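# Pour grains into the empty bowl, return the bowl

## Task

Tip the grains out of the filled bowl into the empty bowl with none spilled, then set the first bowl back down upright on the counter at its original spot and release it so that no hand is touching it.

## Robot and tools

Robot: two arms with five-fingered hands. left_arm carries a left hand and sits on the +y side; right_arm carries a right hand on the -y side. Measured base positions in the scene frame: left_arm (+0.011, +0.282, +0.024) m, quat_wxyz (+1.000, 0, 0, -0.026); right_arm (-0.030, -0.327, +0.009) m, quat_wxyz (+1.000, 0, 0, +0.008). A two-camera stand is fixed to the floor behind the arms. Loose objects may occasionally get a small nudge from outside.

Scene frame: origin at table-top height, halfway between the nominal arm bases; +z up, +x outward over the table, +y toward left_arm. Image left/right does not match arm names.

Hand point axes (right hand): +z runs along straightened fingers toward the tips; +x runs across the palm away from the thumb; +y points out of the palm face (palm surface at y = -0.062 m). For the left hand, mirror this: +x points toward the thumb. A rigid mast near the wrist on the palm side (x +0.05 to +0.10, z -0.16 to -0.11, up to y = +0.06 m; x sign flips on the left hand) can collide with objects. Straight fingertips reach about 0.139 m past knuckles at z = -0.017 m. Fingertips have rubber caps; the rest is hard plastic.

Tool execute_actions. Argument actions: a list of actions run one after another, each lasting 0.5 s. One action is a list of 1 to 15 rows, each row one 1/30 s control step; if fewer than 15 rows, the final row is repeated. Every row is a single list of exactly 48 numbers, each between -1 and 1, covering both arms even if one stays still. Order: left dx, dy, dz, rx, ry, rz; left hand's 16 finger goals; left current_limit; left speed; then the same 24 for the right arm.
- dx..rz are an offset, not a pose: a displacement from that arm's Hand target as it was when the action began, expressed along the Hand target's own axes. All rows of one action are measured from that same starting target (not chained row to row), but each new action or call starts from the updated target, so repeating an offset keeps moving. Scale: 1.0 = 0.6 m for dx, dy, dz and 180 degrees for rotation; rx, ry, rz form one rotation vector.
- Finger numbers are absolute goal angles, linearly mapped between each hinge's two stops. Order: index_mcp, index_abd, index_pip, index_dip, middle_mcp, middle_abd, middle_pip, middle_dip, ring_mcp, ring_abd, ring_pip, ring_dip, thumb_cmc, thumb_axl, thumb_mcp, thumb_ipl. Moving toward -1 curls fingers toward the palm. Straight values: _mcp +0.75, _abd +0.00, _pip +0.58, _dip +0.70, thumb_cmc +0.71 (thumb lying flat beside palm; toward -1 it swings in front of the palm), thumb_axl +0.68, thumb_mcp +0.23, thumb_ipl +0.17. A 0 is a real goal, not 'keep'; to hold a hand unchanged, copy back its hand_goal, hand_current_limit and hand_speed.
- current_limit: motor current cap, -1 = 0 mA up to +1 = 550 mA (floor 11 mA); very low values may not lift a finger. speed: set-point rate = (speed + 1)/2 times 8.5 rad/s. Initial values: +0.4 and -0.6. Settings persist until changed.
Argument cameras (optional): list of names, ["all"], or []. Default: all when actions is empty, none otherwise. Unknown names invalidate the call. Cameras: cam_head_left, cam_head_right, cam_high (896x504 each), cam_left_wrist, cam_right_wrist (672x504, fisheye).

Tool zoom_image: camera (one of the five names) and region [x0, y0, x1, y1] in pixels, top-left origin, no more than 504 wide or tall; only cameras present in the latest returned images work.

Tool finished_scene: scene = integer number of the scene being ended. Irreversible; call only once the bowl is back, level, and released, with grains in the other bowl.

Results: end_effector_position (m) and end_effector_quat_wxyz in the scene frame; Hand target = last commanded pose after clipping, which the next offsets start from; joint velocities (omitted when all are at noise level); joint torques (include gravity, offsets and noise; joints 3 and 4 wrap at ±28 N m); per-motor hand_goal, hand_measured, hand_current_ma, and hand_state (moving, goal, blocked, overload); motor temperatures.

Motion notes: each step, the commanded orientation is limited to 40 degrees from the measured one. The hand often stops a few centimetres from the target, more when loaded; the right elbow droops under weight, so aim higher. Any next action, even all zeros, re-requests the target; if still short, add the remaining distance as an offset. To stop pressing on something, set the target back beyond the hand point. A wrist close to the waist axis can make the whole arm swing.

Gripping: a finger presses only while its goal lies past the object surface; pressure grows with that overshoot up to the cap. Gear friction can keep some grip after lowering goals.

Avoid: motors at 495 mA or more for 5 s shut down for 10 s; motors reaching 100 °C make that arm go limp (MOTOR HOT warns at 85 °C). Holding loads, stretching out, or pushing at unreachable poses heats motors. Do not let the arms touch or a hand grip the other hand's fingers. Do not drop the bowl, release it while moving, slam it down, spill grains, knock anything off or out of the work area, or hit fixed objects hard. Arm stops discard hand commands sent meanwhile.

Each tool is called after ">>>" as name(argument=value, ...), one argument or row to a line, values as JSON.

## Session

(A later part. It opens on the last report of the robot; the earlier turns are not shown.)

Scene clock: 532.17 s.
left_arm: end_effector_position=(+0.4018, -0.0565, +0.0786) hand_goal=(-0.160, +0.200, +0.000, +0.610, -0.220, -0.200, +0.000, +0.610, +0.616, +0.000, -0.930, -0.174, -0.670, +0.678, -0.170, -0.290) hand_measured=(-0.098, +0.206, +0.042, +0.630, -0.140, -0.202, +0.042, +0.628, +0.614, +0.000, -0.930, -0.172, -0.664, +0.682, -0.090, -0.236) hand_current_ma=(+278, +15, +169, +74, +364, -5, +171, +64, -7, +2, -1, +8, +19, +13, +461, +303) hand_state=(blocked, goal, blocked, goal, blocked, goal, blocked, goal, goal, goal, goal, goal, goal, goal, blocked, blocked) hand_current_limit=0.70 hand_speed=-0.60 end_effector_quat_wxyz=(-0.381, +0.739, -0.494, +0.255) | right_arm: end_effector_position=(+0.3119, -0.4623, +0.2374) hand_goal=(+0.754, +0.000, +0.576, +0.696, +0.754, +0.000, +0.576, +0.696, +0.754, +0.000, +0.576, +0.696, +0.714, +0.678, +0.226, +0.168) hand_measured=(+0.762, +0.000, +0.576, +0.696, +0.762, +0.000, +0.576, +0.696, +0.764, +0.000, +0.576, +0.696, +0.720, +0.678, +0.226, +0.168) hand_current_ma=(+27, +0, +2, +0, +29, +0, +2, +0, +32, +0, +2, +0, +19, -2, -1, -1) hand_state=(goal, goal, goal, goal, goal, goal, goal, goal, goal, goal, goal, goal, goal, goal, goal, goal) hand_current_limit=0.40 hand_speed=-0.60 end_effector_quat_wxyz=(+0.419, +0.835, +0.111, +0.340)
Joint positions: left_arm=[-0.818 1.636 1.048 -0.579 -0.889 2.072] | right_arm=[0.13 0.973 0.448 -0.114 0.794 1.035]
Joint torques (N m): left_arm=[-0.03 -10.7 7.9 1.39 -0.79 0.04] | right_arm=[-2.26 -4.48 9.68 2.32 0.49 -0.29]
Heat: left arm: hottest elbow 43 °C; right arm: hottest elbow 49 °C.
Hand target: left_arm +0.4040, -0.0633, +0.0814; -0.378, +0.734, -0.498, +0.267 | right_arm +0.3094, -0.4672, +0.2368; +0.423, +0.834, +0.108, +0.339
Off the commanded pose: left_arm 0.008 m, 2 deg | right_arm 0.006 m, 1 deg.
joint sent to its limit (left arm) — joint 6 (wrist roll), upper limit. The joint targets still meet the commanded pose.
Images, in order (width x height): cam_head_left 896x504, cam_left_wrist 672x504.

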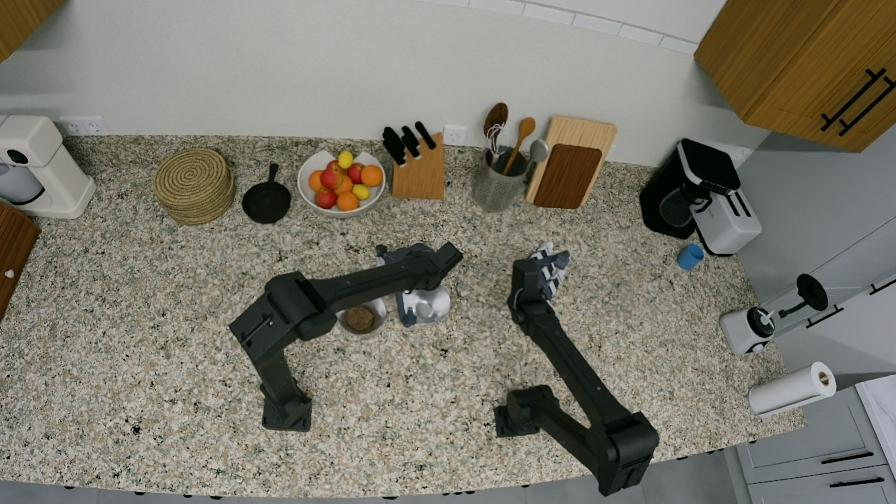

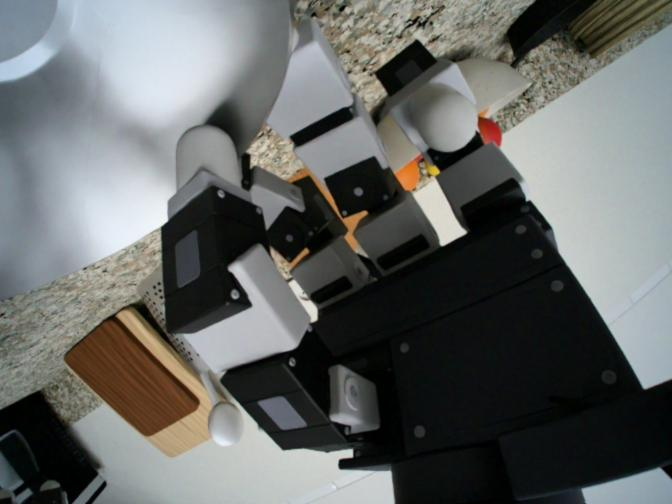

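>>> execute_actions(
  actions=[
    [[-0.0001,0.0082,0.0057,0,0,0,-0.16,0.2,0,0.61,-0.22,-0.2,0,0.61,0.616,0,-0.93,-0.174,-0.671,0.678,-0.17,-0.29,0.7,-0.6,0,0,0,0,0,0,0.754,0,0.576,0.696,0.754,0,0.576,0.696,0.754,0,0.576,0.696,0.714,0.678,0.226,0.168,0.4,-0.6]],
  ],
  cameras=["cam_head_left","cam_high"],
)

>>> zoom_image(
  camera="cam_head_left",
  region=[395, 265, 455, 325],
)

>>> zoom_image(
  camera="cam_high",
  region=[335, 300, 405, 380],
)

Scene clock: 537.70 s.
left_arm: end_effector_position=(+0.4022, -0.0570, +0.0738) hand_goal=(-0.160, +0.200, +0.000, +0.610, -0.220, -0.200, +0.000, +0.610, +0.616, +0.000, -0.930, -0.174, -0.670, +0.678, -0.170, -0.290) hand_measured=(-0.098, +0.206, +0.042, +0.630, -0.142, -0.202, +0.042, +0.628, +0.614, +0.000, -0.930, -0.172, -0.664, +0.682, -0.090, -0.236) hand_current_ma=(+278, +15, +169, +74, +356, -5, +171, +64, -7, +2, -1, +8, +19, +13, +461, +303) hand_state=(blocked, goal, blocked, goal, blocked, goal, blocked, goal, goal, goal, goal, goal, goal, goal, blocked, blocked) hand_current_limit=0.70 hand_speed=-0.60 end_effector_quat_wxyz=(-0.381, +0.739, -0.493, +0.256) | right_arm: end_effector_position=(+0.3119, -0.4623, +0.2374) hand_goal=(+0.754, +0.000, +0.576, +0.696, +0.754, +0.000, +0.576, +0.696, +0.754, +0.000, +0.576, +0.696, +0.714, +0.678, +0.226, +0.168) hand_measured=(+0.762, +0.000, +0.576, +0.696, +0.762, +0.000, +0.576, +0.696, +0.764, +0.000, +0.576, +0.696, +0.720, +0.678, +0.226, +0.168) hand_current_ma=(+27, +0, +2, +0, +29, +0, +2, +0, +32, +0, +2, +0, +19, -2, -1, -1) hand_state=(goal, goal, goal, goal, goal, goal, goal, goal, goal, goal, goal, goal, goal, goal, goal, goal) hand_current_limit=0.40 hand_speed=-0.60 end_effector_quat_wxyz=(+0.419, +0.835, +0.111, +0.340)
Joint positions: left_arm=[-0.818 1.644 1.042 -0.563 -0.889 2.072] | right_arm=[0.13 0.973 0.448 -0.114 0.794 1.035]
Joint torques (N m): left_arm=[-0.26 -10.64 7.75 1.43 -0.77 0.03] | right_arm=[-2.32 -4.07 9.57 2.14 0.49 -0.3]
Heat: left arm: hottest elbow 43 °C; right arm: hottest elbow 49 °C.
Hand target: left_arm +0.4040, -0.0634, +0.0755; -0.378, +0.734, -0.498, +0.267 | right_arm +0.3094, -0.4672, +0.2368; +0.423, +0.834, +0.108, +0.339
Off the commanded pose: left_arm 0.007 m, 2 deg | right_arm 0.006 m, 1 deg.
joint sent to its limit (left arm) — joint 6 (wrist roll), upper limit. The joint targets still meet the commanded pose.
Images, in order (width x height): cam_head_left 896x504, cam_high 896x504.

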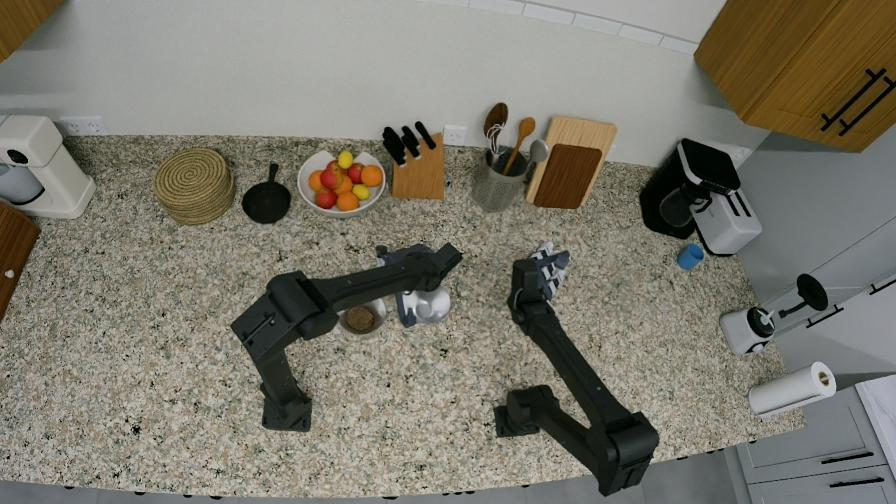

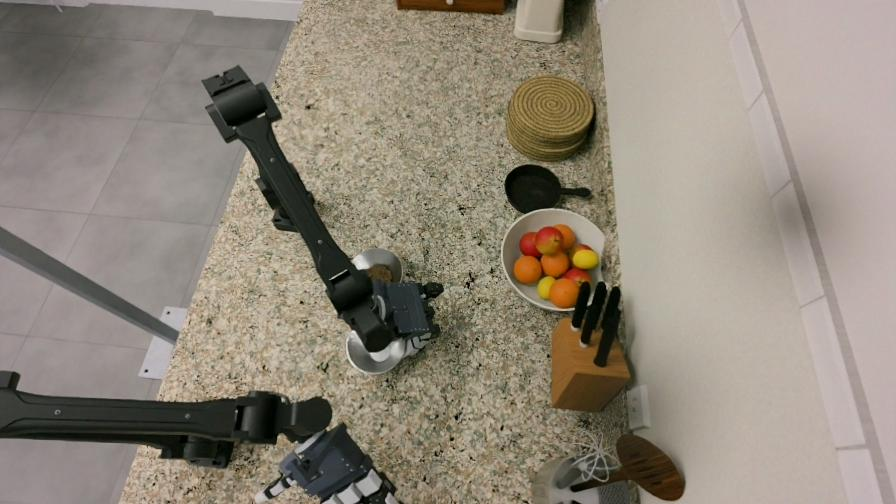

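Scaled by 8.400.

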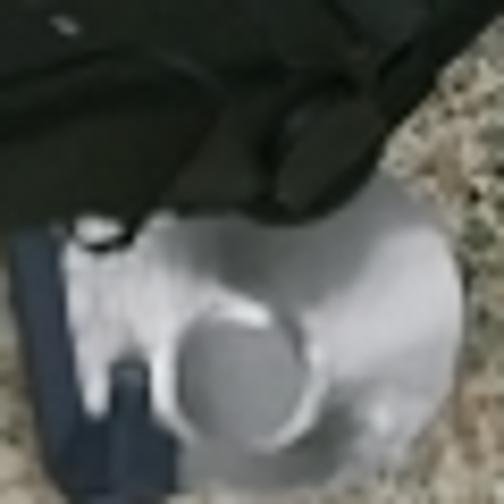

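Scaled by 6.300.

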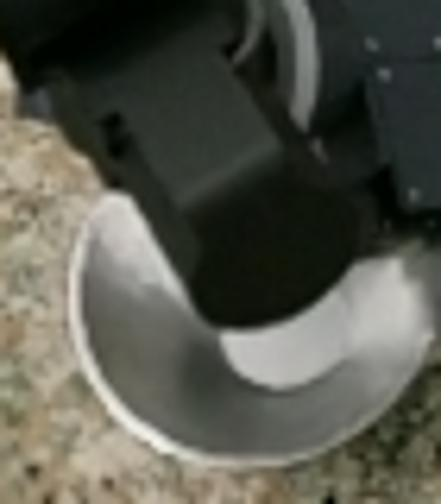

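>>> execute_actions(
  actions=[
    [[-0.0001,0.0082,0.0057,0,0,0,-0.16,0.2,0,0.61,-0.22,-0.2,0,0.61,0.616,0,-0.93,-0.174,-0.671,0.678,-0.17,-0.29,0.7,-0.6,0,0,0,0,0,0,0.754,0,0.576,0.696,0.754,0,0.576,0.696,0.754,0,0.576,0.696,0.714,0.678,0.226,0.168,0.4,-0.6]],
  ],
  cameras=["cam_head_left","cam_high"],
)

>>> zoom_image(
  camera="cam_head_left",
  region=[395, 265, 455, 325],
)

>>> zoom_image(
  camera="cam_high",
  region=[335, 300, 405, 380],
)

Scene clock: 546.63 s.
left_arm: end_effector_position=(+0.4034, -0.0583, +0.0710) hand_goal=(-0.160, +0.200, +0.000, +0.610, -0.220, -0.200, +0.000, +0.610, +0.616, +0.000, -0.930, -0.174, -0.670, +0.678, -0.170, -0.290) hand_measured=(-0.098, +0.206, +0.042, +0.630, -0.148, -0.204, +0.042, +0.624, +0.614, +0.000, -0.930, -0.172, -0.664, +0.682, -0.090, -0.240) hand_current_ma=(+278, +15, +169, +74, +331, -9, +166, +47, -7, +2, -1, +8, +19, +17, +461, +284) hand_state=(blocked, goal, blocked, goal, blocked, goal, blocked, goal, goal, goal, goal, goal, goal, goal, blocked, blocked) hand_current_limit=0.70 hand_speed=-0.60 end_effector_quat_wxyz=(-0.380, +0.740, -0.491, +0.259) | right_arm: end_effector_position=(+0.3119, -0.4623, +0.2374) hand_goal=(+0.754, +0.000, +0.576, +0.696, +0.754, +0.000, +0.576, +0.696, +0.754, +0.000, +0.576, +0.696, +0.714, +0.678, +0.226, +0.168) hand_measured=(+0.762, +0.000, +0.576, +0.696, +0.762, +0.000, +0.576, +0.696, +0.764, +0.000, +0.576, +0.696, +0.720, +0.678, +0.226, +0.168) hand_current_ma=(+27, +0, +2, +0, +29, +0, +2, +0, +32, +0, +2, +0, +19, -2, -1, -1) hand_state=(goal, goal, goal, goal, goal, goal, goal, goal, goal, goal, goal, goal, goal, goal, goal, goal) hand_current_limit=0.40 hand_speed=-0.60 end_effector_quat_wxyz=(+0.419, +0.835, +0.111, +0.340)
Joint positions: left_arm=[-0.818 1.649 1.038 -0.546 -0.889 2.073] | right_arm=[0.13 0.973 0.448 -0.114 0.794 1.035]
Joint torques (N m): left_arm=[0.26 -10.58 7.53 1.29 -0.78 0.05] | right_arm=[-2.2 -4.13 9.69 2.17 0.49 -0.29]
Heat: left arm: hottest elbow 43 °C; right arm: hottest elbow 49 °C.
Hand target: left_arm +0.4040, -0.0634, +0.0695; -0.378, +0.734, -0.498, +0.267 | right_arm +0.3094, -0.4672, +0.2368; +0.423, +0.834, +0.108, +0.339
Off the commanded pose: left_arm 0.005 m, 1 deg | right_arm 0.006 m, 1 deg.
joint sent to its limit (left arm) — joint 6 (wrist roll), upper limit. The joint targets still meet the commanded pose.
Images, in order (width x height): cam_head_left 896x504, cam_high 896x504.

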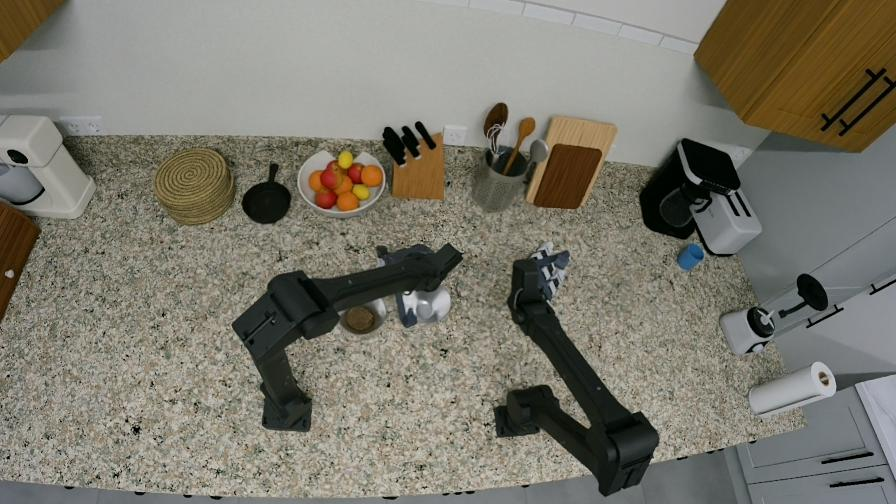

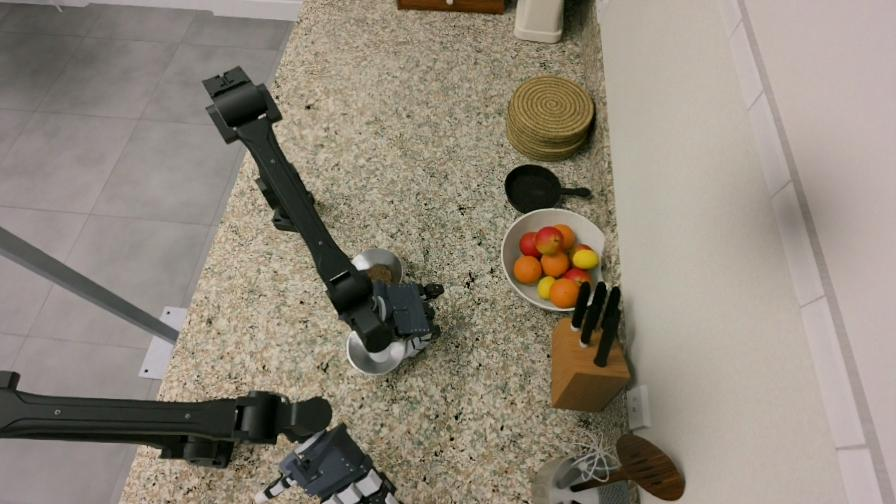

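Scaled by 8.400.

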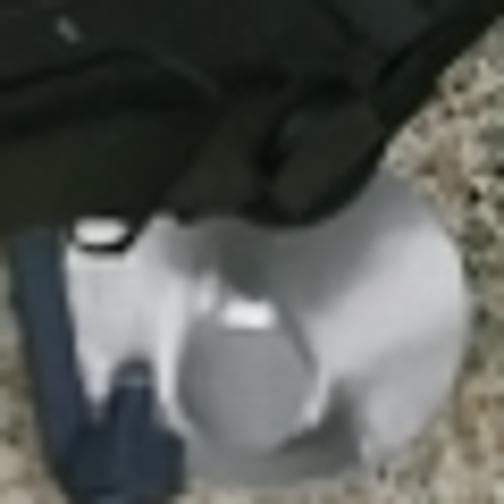

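Scaled by 6.300.

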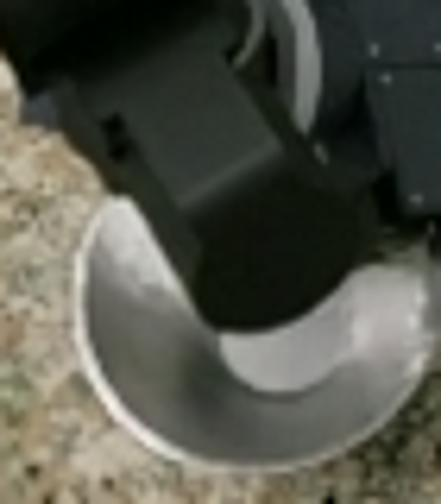

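>>> execute_actions(
  actions=[
    [[0,0,0,0,0,0,-0.1,0.206,0.04,0.628,-0.148,-0.204,0.04,0.626,0.616,0,-0.93,-0.174,-0.671,0.678,-0.09,-0.24,0.2,-0.8,0,0,0,0,0,0,0.754,0,0.576,0.696,0.754,0,0.576,0.696,0.754,0,0.576,0.696,0.714,0.678,0.226,0.168,0.4,-0.6]],
    [[0,0,0,0,0,0,-0.04,0.206,0.02,0.56,-0.09,-0.204,0.02,0.56,0.616,0,-0.93,-0.174,-0.671,0.678,-0.03,-0.3,0.2,-0.8,0,0,0,0,0,0,0.754,0,0.576,0.696,0.754,0,0.576,0.696,0.754,0,0.576,0.696,0.714,0.678,0.226,0.168,0.4,-0.6]],
  ],
  cameras=["cam_head_left","cam_high","cam_left_wrist"],
)

>>> zoom_image(
  camera="cam_head_left",
  region=[395, 265, 455, 325],
)

Scene clock: 556.13 s.
left_arm: end_effector_position=(+0.4036, -0.0585, +0.0711) hand_goal=(-0.040, +0.206, +0.020, +0.560, -0.090, -0.204, +0.020, +0.560, +0.616, +0.000, -0.930, -0.174, -0.670, +0.678, -0.030, -0.300) hand_measured=(-0.042, +0.206, +0.026, +0.564, -0.092, -0.204, +0.026, +0.564, +0.614, +0.000, -0.930, -0.172, -0.666, +0.682, -0.032, -0.296) hand_current_ma=(-5, -1, +19, +11, -3, -2, +21, +11, -7, +2, -1, +8, +12, +12, -8, +15) hand_state=(goal, goal, goal, goal, goal, goal, goal, goal, goal, goal, goal, goal, goal, goal, goal, goal) hand_current_limit=0.20 hand_speed=-0.80 end_effector_quat_wxyz=(-0.380, +0.740, -0.491, +0.260) | right_arm: end_effector_position=(+0.3119, -0.4623, +0.2374) hand_goal=(+0.754, +0.000, +0.576, +0.696, +0.754, +0.000, +0.576, +0.696, +0.754, +0.000, +0.576, +0.696, +0.714, +0.678, +0.226, +0.168) hand_measured=(+0.762, +0.000, +0.576, +0.696, +0.762, +0.000, +0.576, +0.696, +0.764, +0.000, +0.576, +0.696, +0.720, +0.678, +0.226, +0.168) hand_current_ma=(+27, +0, +2, +0, +29, +0, +2, +0, +32, +0, +2, +0, +19, -2, -1, -1) hand_state=(goal, goal, goal, goal, goal, goal, goal, goal, goal, goal, goal, goal, goal, goal, goal, goal) hand_current_limit=0.40 hand_speed=-0.60 end_effector_quat_wxyz=(+0.419, +0.835, +0.111, +0.340)
Joint positions: left_arm=[-0.818 1.649 1.038 -0.545 -0.889 2.073] | right_arm=[0.13 0.973 0.448 -0.114 0.794 1.035]
Joint torques (N m): left_arm=[-0.03 -10.64 7.54 1.32 -0.8 0.02] | right_arm=[-1.96 -4.01 9.57 2.21 0.5 -0.32]
Heat: left arm: hottest elbow 43 °C; right arm: hottest elbow 49 °C.
Hand target: left_arm +0.4040, -0.0634, +0.0695; -0.378, +0.734, -0.498, +0.267 | right_arm +0.3094, -0.4672, +0.2368; +0.423, +0.834, +0.108, +0.339
Off the commanded pose: left_arm 0.005 m, 1 deg | right_arm 0.006 m, 1 deg.
joint sent to its limit (left arm) — joint 6 (wrist roll), upper limit. The joint targets still meet the commanded pose.
Images, in order (width x height): cam_head_left 896x504, cam_high 896x504, cam_left_wrist 672x504.

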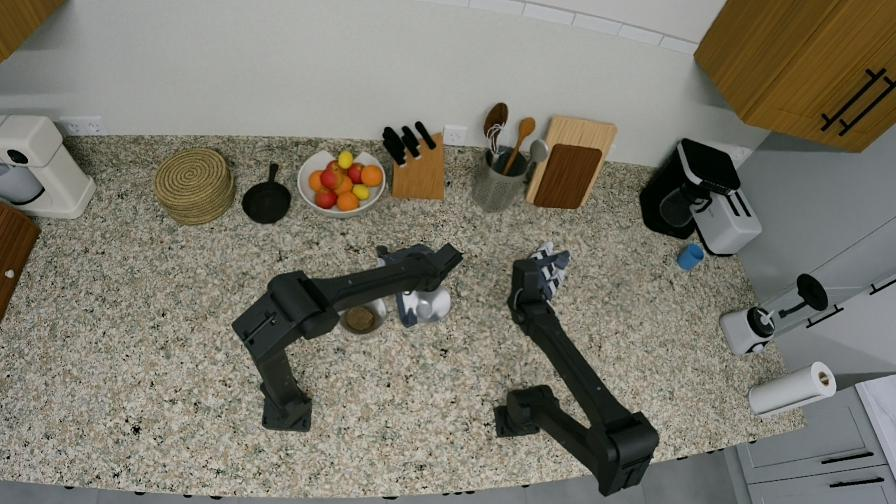

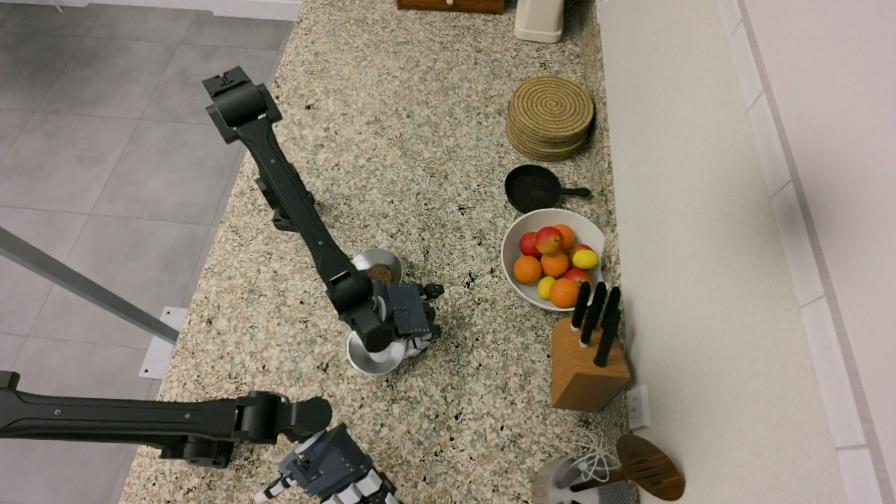

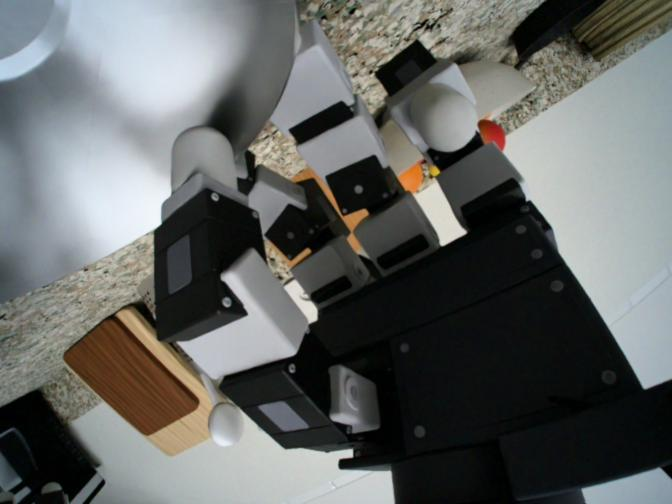

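Scaled by 8.400.

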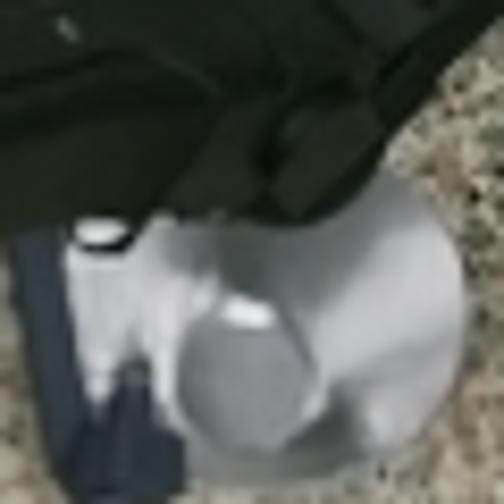

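>>> execute_actions(
  actions=[
    [[0,0,0,0,0,0,0.12,0.2,-0.04,0.42,0.1,-0.2,-0.04,0.42,0.616,0,-0.93,-0.174,-0.671,0.678,0.05,-0.4,0.2,-0.7,0,0,0,0,0,0,0.754,0,0.576,0.696,0.754,0,0.576,0.696,0.754,0,0.576,0.696,0.714,0.678,0.226,0.168,0.4,-0.6]],
    [[0,0,0,0,0,0,0.274,0.2,-0.08,0.3,0.274,-0.2,-0.08,0.3,0.616,0,-0.93,-0.174,-0.671,0.678,0.1,-0.45,0.2,-0.7,0,0,0,0,0,0,0.754,0,0.576,0.696,0.754,0,0.576,0.696,0.754,0,0.576,0.696,0.714,0.678,0.226,0.168,0.4,-0.6]],
    [[0,0,0,0,0,0,0.45,0.2,-0.12,0.13,0.45,-0.2,-0.12,0.13,0.616,0,-0.93,-0.174,-0.671,0.678,0.14,-0.5,0.2,-0.7,0,0,0,0,0,0,0.754,0,0.576,0.696,0.754,0,0.576,0.696,0.754,0,0.576,0.696,0.714,0.678,0.226,0.168,0.4,-0.6]],
    [[0,0,0,0,0,0,0.616,0.2,-0.153,-0.029,0.616,-0.2,-0.153,-0.029,0.616,0,-0.93,-0.174,-0.671,0.678,0.169,-0.535,0.4,-0.7,0,0,0,0,0,0,0.754,0,0.576,0.696,0.754,0,0.576,0.696,0.754,0,0.576,0.696,0.714,0.678,0.226,0.168,0.4,-0.6]],
  ],
  cameras=["cam_head_left","cam_high","cam_left_wrist"],
)

>>> zoom_image(
  camera="cam_head_left",
  region=[395, 265, 455, 325],
)

Scene clock: 565.37 s.
left_arm: end_effector_position=(+0.4037, -0.0586, +0.0712) hand_goal=(+0.616, +0.200, -0.152, -0.028, +0.616, -0.200, -0.152, -0.028, +0.616, +0.000, -0.930, -0.174, -0.670, +0.678, +0.170, -0.534) hand_measured=(+0.604, +0.202, -0.148, -0.024, +0.602, -0.202, -0.148, -0.024, +0.614, +0.000, -0.930, -0.172, -0.666, +0.682, +0.166, -0.530) hand_current_ma=(-48, +7, +10, +11, -54, -6, +11, +11, -7, +2, -1, +8, +12, +11, -15, +16) hand_state=(goal, goal, goal, goal, goal, goal, goal, goal, goal, goal, goal, goal, goal, goal, goal, goal) hand_current_limit=0.40 hand_speed=-0.70 end_effector_quat_wxyz=(-0.380, +0.740, -0.491, +0.260) | right_arm: end_effector_position=(+0.3119, -0.4623, +0.2374) hand_goal=(+0.754, +0.000, +0.576, +0.696, +0.754, +0.000, +0.576, +0.696, +0.754, +0.000, +0.576, +0.696, +0.714, +0.678, +0.226, +0.168) hand_measured=(+0.762, +0.000, +0.576, +0.696, +0.762, +0.000, +0.576, +0.696, +0.764, +0.000, +0.576, +0.696, +0.720, +0.678, +0.226, +0.168) hand_current_ma=(+27, +0, +2, +0, +29, +0, +2, +0, +32, +0, +2, +0, +19, -2, -1, -1) hand_state=(goal, goal, goal, goal, goal, goal, goal, goal, goal, goal, goal, goal, goal, goal, goal, goal) hand_current_limit=0.40 hand_speed=-0.60 end_effector_quat_wxyz=(+0.419, +0.835, +0.111, +0.340)
Joint positions: left_arm=[-0.818 1.649 1.038 -0.545 -0.889 2.073] | right_arm=[0.13 0.973 0.448 -0.114 0.794 1.035]
Joint torques (N m): left_arm=[0.03 -10.7 7.5 1.32 -0.84 0.02] | right_arm=[-2.2 -3.9 9.58 2.3 0.49 -0.32]
Heat: left arm: hottest elbow 43 °C; right arm: hottest elbow 49 °C.
Hand target: left_arm +0.4039, -0.0634, +0.0695; -0.378, +0.734, -0.498, +0.267 | right_arm +0.3094, -0.4672, +0.2368; +0.423, +0.834, +0.108, +0.339
Off the commanded pose: left_arm 0.005 m, 1 deg | right_arm 0.006 m, 1 deg.
joint sent to its limit (left arm) — joint 6 (wrist roll), upper limit. The joint targets still meet the commanded pose.
Images, in order (width x height): cam_head_left 896x504, cam_high 896x504, cam_left_wrist 672x504.

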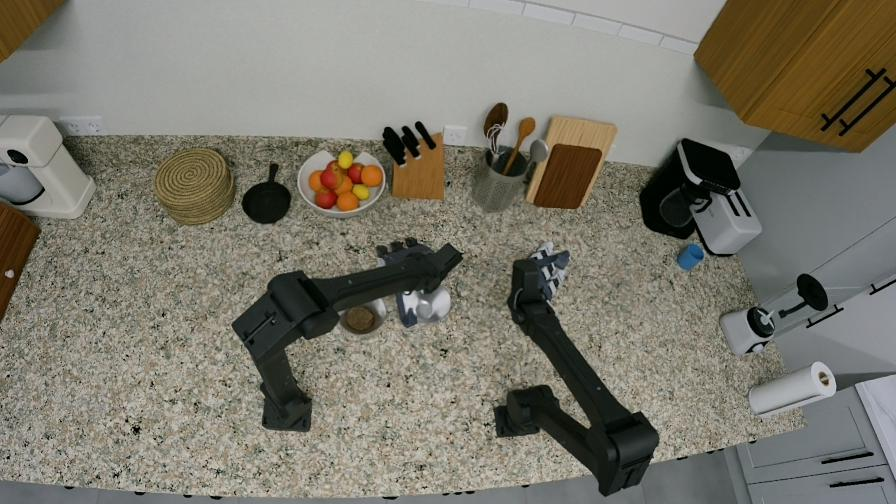

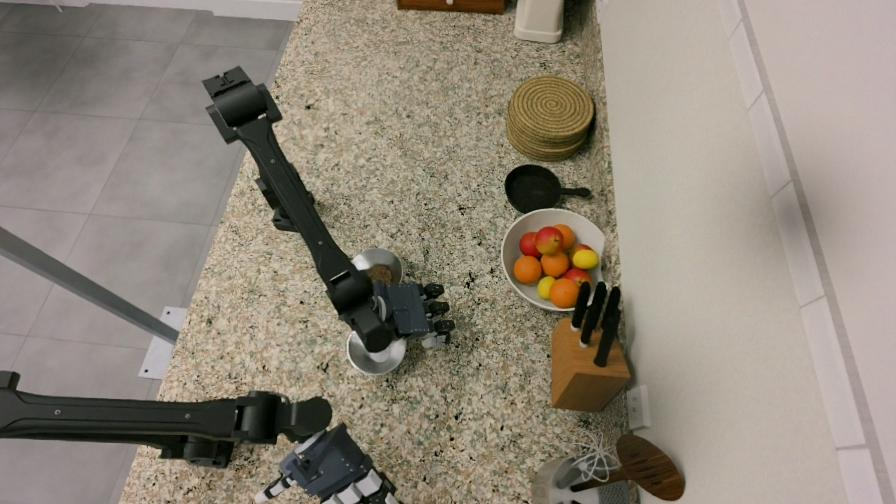

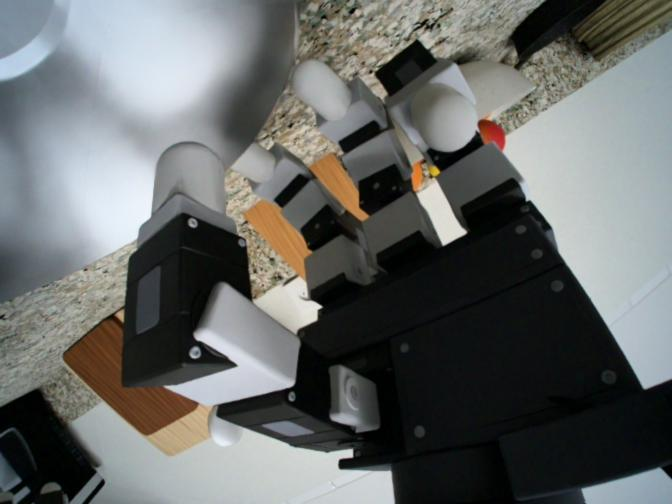

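Scaled by 8.400.

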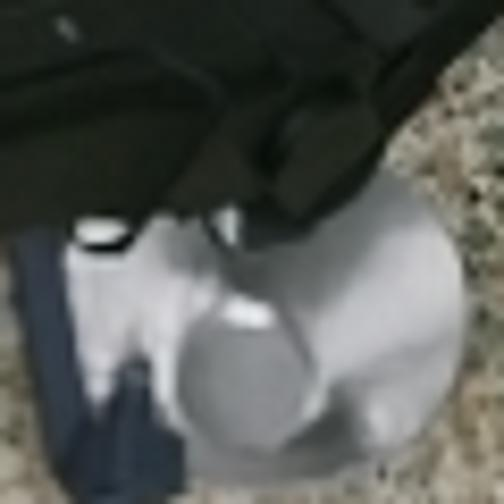

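>>> execute_actions(
  actions=[
    [[0.0147,-0.048,-0.018,0,0,0,0.616,0.2,-0.153,-0.029,0.616,-0.2,-0.153,-0.029,0.616,0,-0.93,-0.174,-0.671,0.678,0.169,-0.535,0.4,-0.7,0,0,0,0,0,0,0.754,0,0.576,0.696,0.754,0,0.576,0.696,0.754,0,0.576,0.696,0.714,0.678,0.226,0.168,0.4,-0.6]],
    [[0.001,-0.0547,-0.0383,0,0,0,0.616,0.2,-0.153,-0.029,0.616,-0.2,-0.153,-0.029,0.616,0,-0.93,-0.174,-0.671,0.678,0.169,-0.535,0.4,-0.7,0,0,0,0,0,0,0.754,0,0.576,0.696,0.754,0,0.576,0.696,0.754,0,0.576,0.696,0.714,0.678,0.226,0.168,0.4,-0.6]],
    [[0.001,-0.0547,-0.0383,0,0,0,0.616,0.2,-0.153,-0.029,0.616,-0.2,-0.153,-0.029,0.616,0,-0.93,-0.174,-0.671,0.678,0.169,-0.535,0.4,-0.7,0,0,0,0,0,0,0.754,0,0.576,0.696,0.754,0,0.576,0.696,0.754,0,0.576,0.696,0.714,0.678,0.226,0.168,0.4,-0.6]],
    [[0.001,-0.0547,-0.0383,0,0,0,0.616,0.2,-0.153,-0.029,0.616,-0.2,-0.153,-0.029,0.616,0,-0.93,-0.174,-0.671,0.678,0.169,-0.535,0.4,-0.7,0,0,0,0,0,0,0.754,0,0.576,0.696,0.754,0,0.576,0.696,0.754,0,0.576,0.696,0.714,0.678,0.226,0.168,0.4,-0.6]],
  ],
  cameras=["cam_head_left","cam_high","cam_left_wrist"],
)

Scene clock: 578.90 s.
left_arm: end_effector_position=(+0.4053, -0.0604, +0.2021) hand_goal=(+0.616, +0.200, -0.152, -0.028, +0.616, -0.200, -0.152, -0.028, +0.616, +0.000, -0.930, -0.174, -0.670, +0.678, +0.170, -0.534) hand_measured=(+0.604, +0.202, -0.148, -0.024, +0.602, -0.202, -0.148, -0.024, +0.614, +0.000, -0.930, -0.172, -0.666, +0.680, +0.166, -0.530) hand_current_ma=(-43, +7, +9, +11, -50, -5, +10, +11, -7, +2, -1, +8, +10, +11, -15, +15) hand_state=(goal, goal, goal, goal, goal, goal, goal, goal, goal, goal, goal, goal, goal, goal, goal, goal) hand_current_limit=0.40 hand_speed=-0.70 end_effector_quat_wxyz=(-0.383, +0.738, -0.496, +0.251) | right_arm: end_effector_position=(+0.3119, -0.4623, +0.2374) hand_goal=(+0.754, +0.000, +0.576, +0.696, +0.754, +0.000, +0.576, +0.696, +0.754, +0.000, +0.576, +0.696, +0.714, +0.678, +0.226, +0.168) hand_measured=(+0.762, +0.000, +0.576, +0.696, +0.762, +0.000, +0.576, +0.696, +0.764, +0.000, +0.576, +0.696, +0.720, +0.678, +0.226, +0.168) hand_current_ma=(+27, +0, +2, +0, +29, +0, +2, +0, +32, +0, +2, +0, +19, -2, -1, -1) hand_state=(goal, goal, goal, goal, goal, goal, goal, goal, goal, goal, goal, goal, goal, goal, goal, goal) hand_current_limit=0.40 hand_speed=-0.60 end_effector_quat_wxyz=(+0.419, +0.835, +0.111, +0.340)
Joint positions: left_arm=[-0.818 1.518 1.265 -0.923 -0.89 2.073] | right_arm=[0.13 0.973 0.448 -0.114 0.794 1.035]
Joint torques (N m): left_arm=[0.79 -10.7 12 0.44 -0.82 0.02] | right_arm=[-2.26 -4.25 9.48 2.22 0.48 -0.32]
Heat: left arm: hottest elbow 43 °C; right arm: hottest elbow 49 °C.
Hand target: left_arm +0.4139, -0.0685, +0.2196; -0.378, +0.734, -0.498, +0.267 | right_arm +0.3094, -0.4672, +0.2368; +0.423, +0.834, +0.108, +0.339
Off the commanded pose: left_arm 0.021 m, 2 deg | right_arm 0.006 m, 1 deg.
joint sent to its limit (left arm) — joint 6 (wrist roll), upper limit. The joint targets still meet the commanded pose.
Images, in order (width x height): cam_head_left 896x504, cam_high 896x504, cam_left_wrist 672x504.

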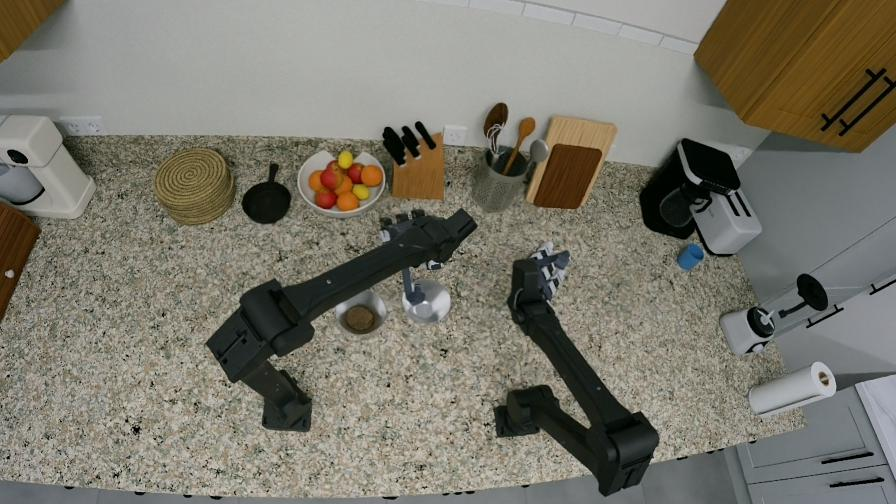

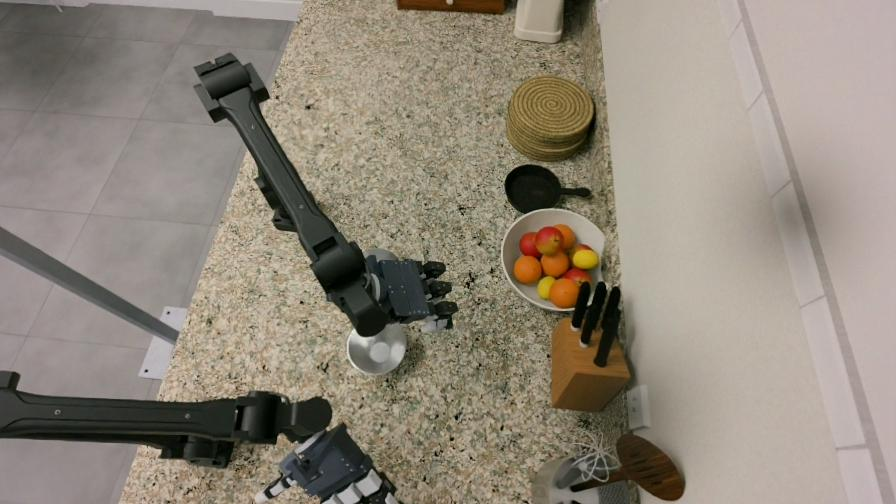

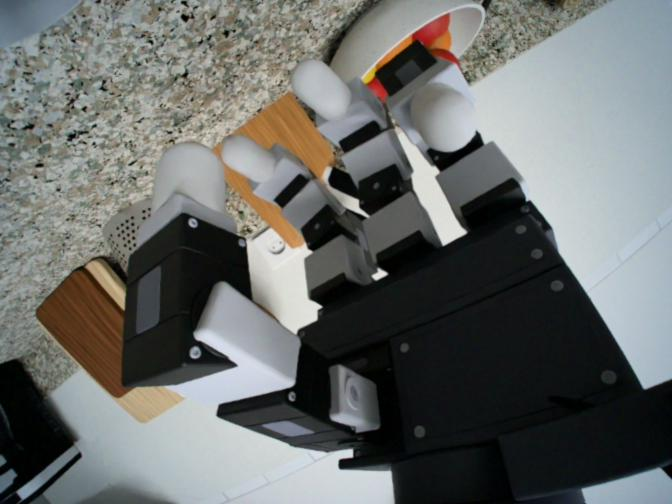

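>>> zoom_image(
  camera="cam_head_left",
  region=[300, 250, 480, 370],
)

>>> zoom_image(
  camera="cam_high",
  region=[300, 220, 470, 420],
)

Scaled by 2.800.

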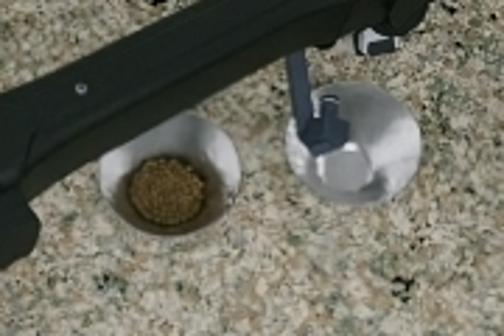

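Scaled by 2.520.

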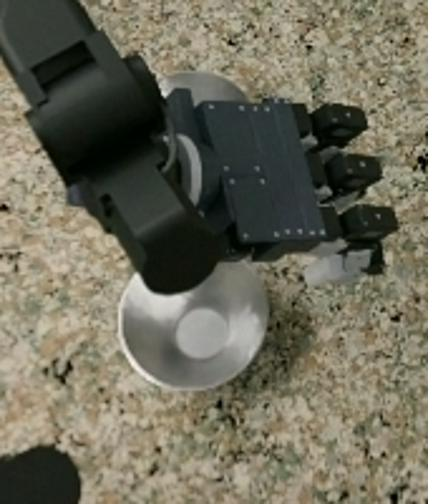

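>>> finished_scene(
  scene=2,
)

The scene is finished: the task was done.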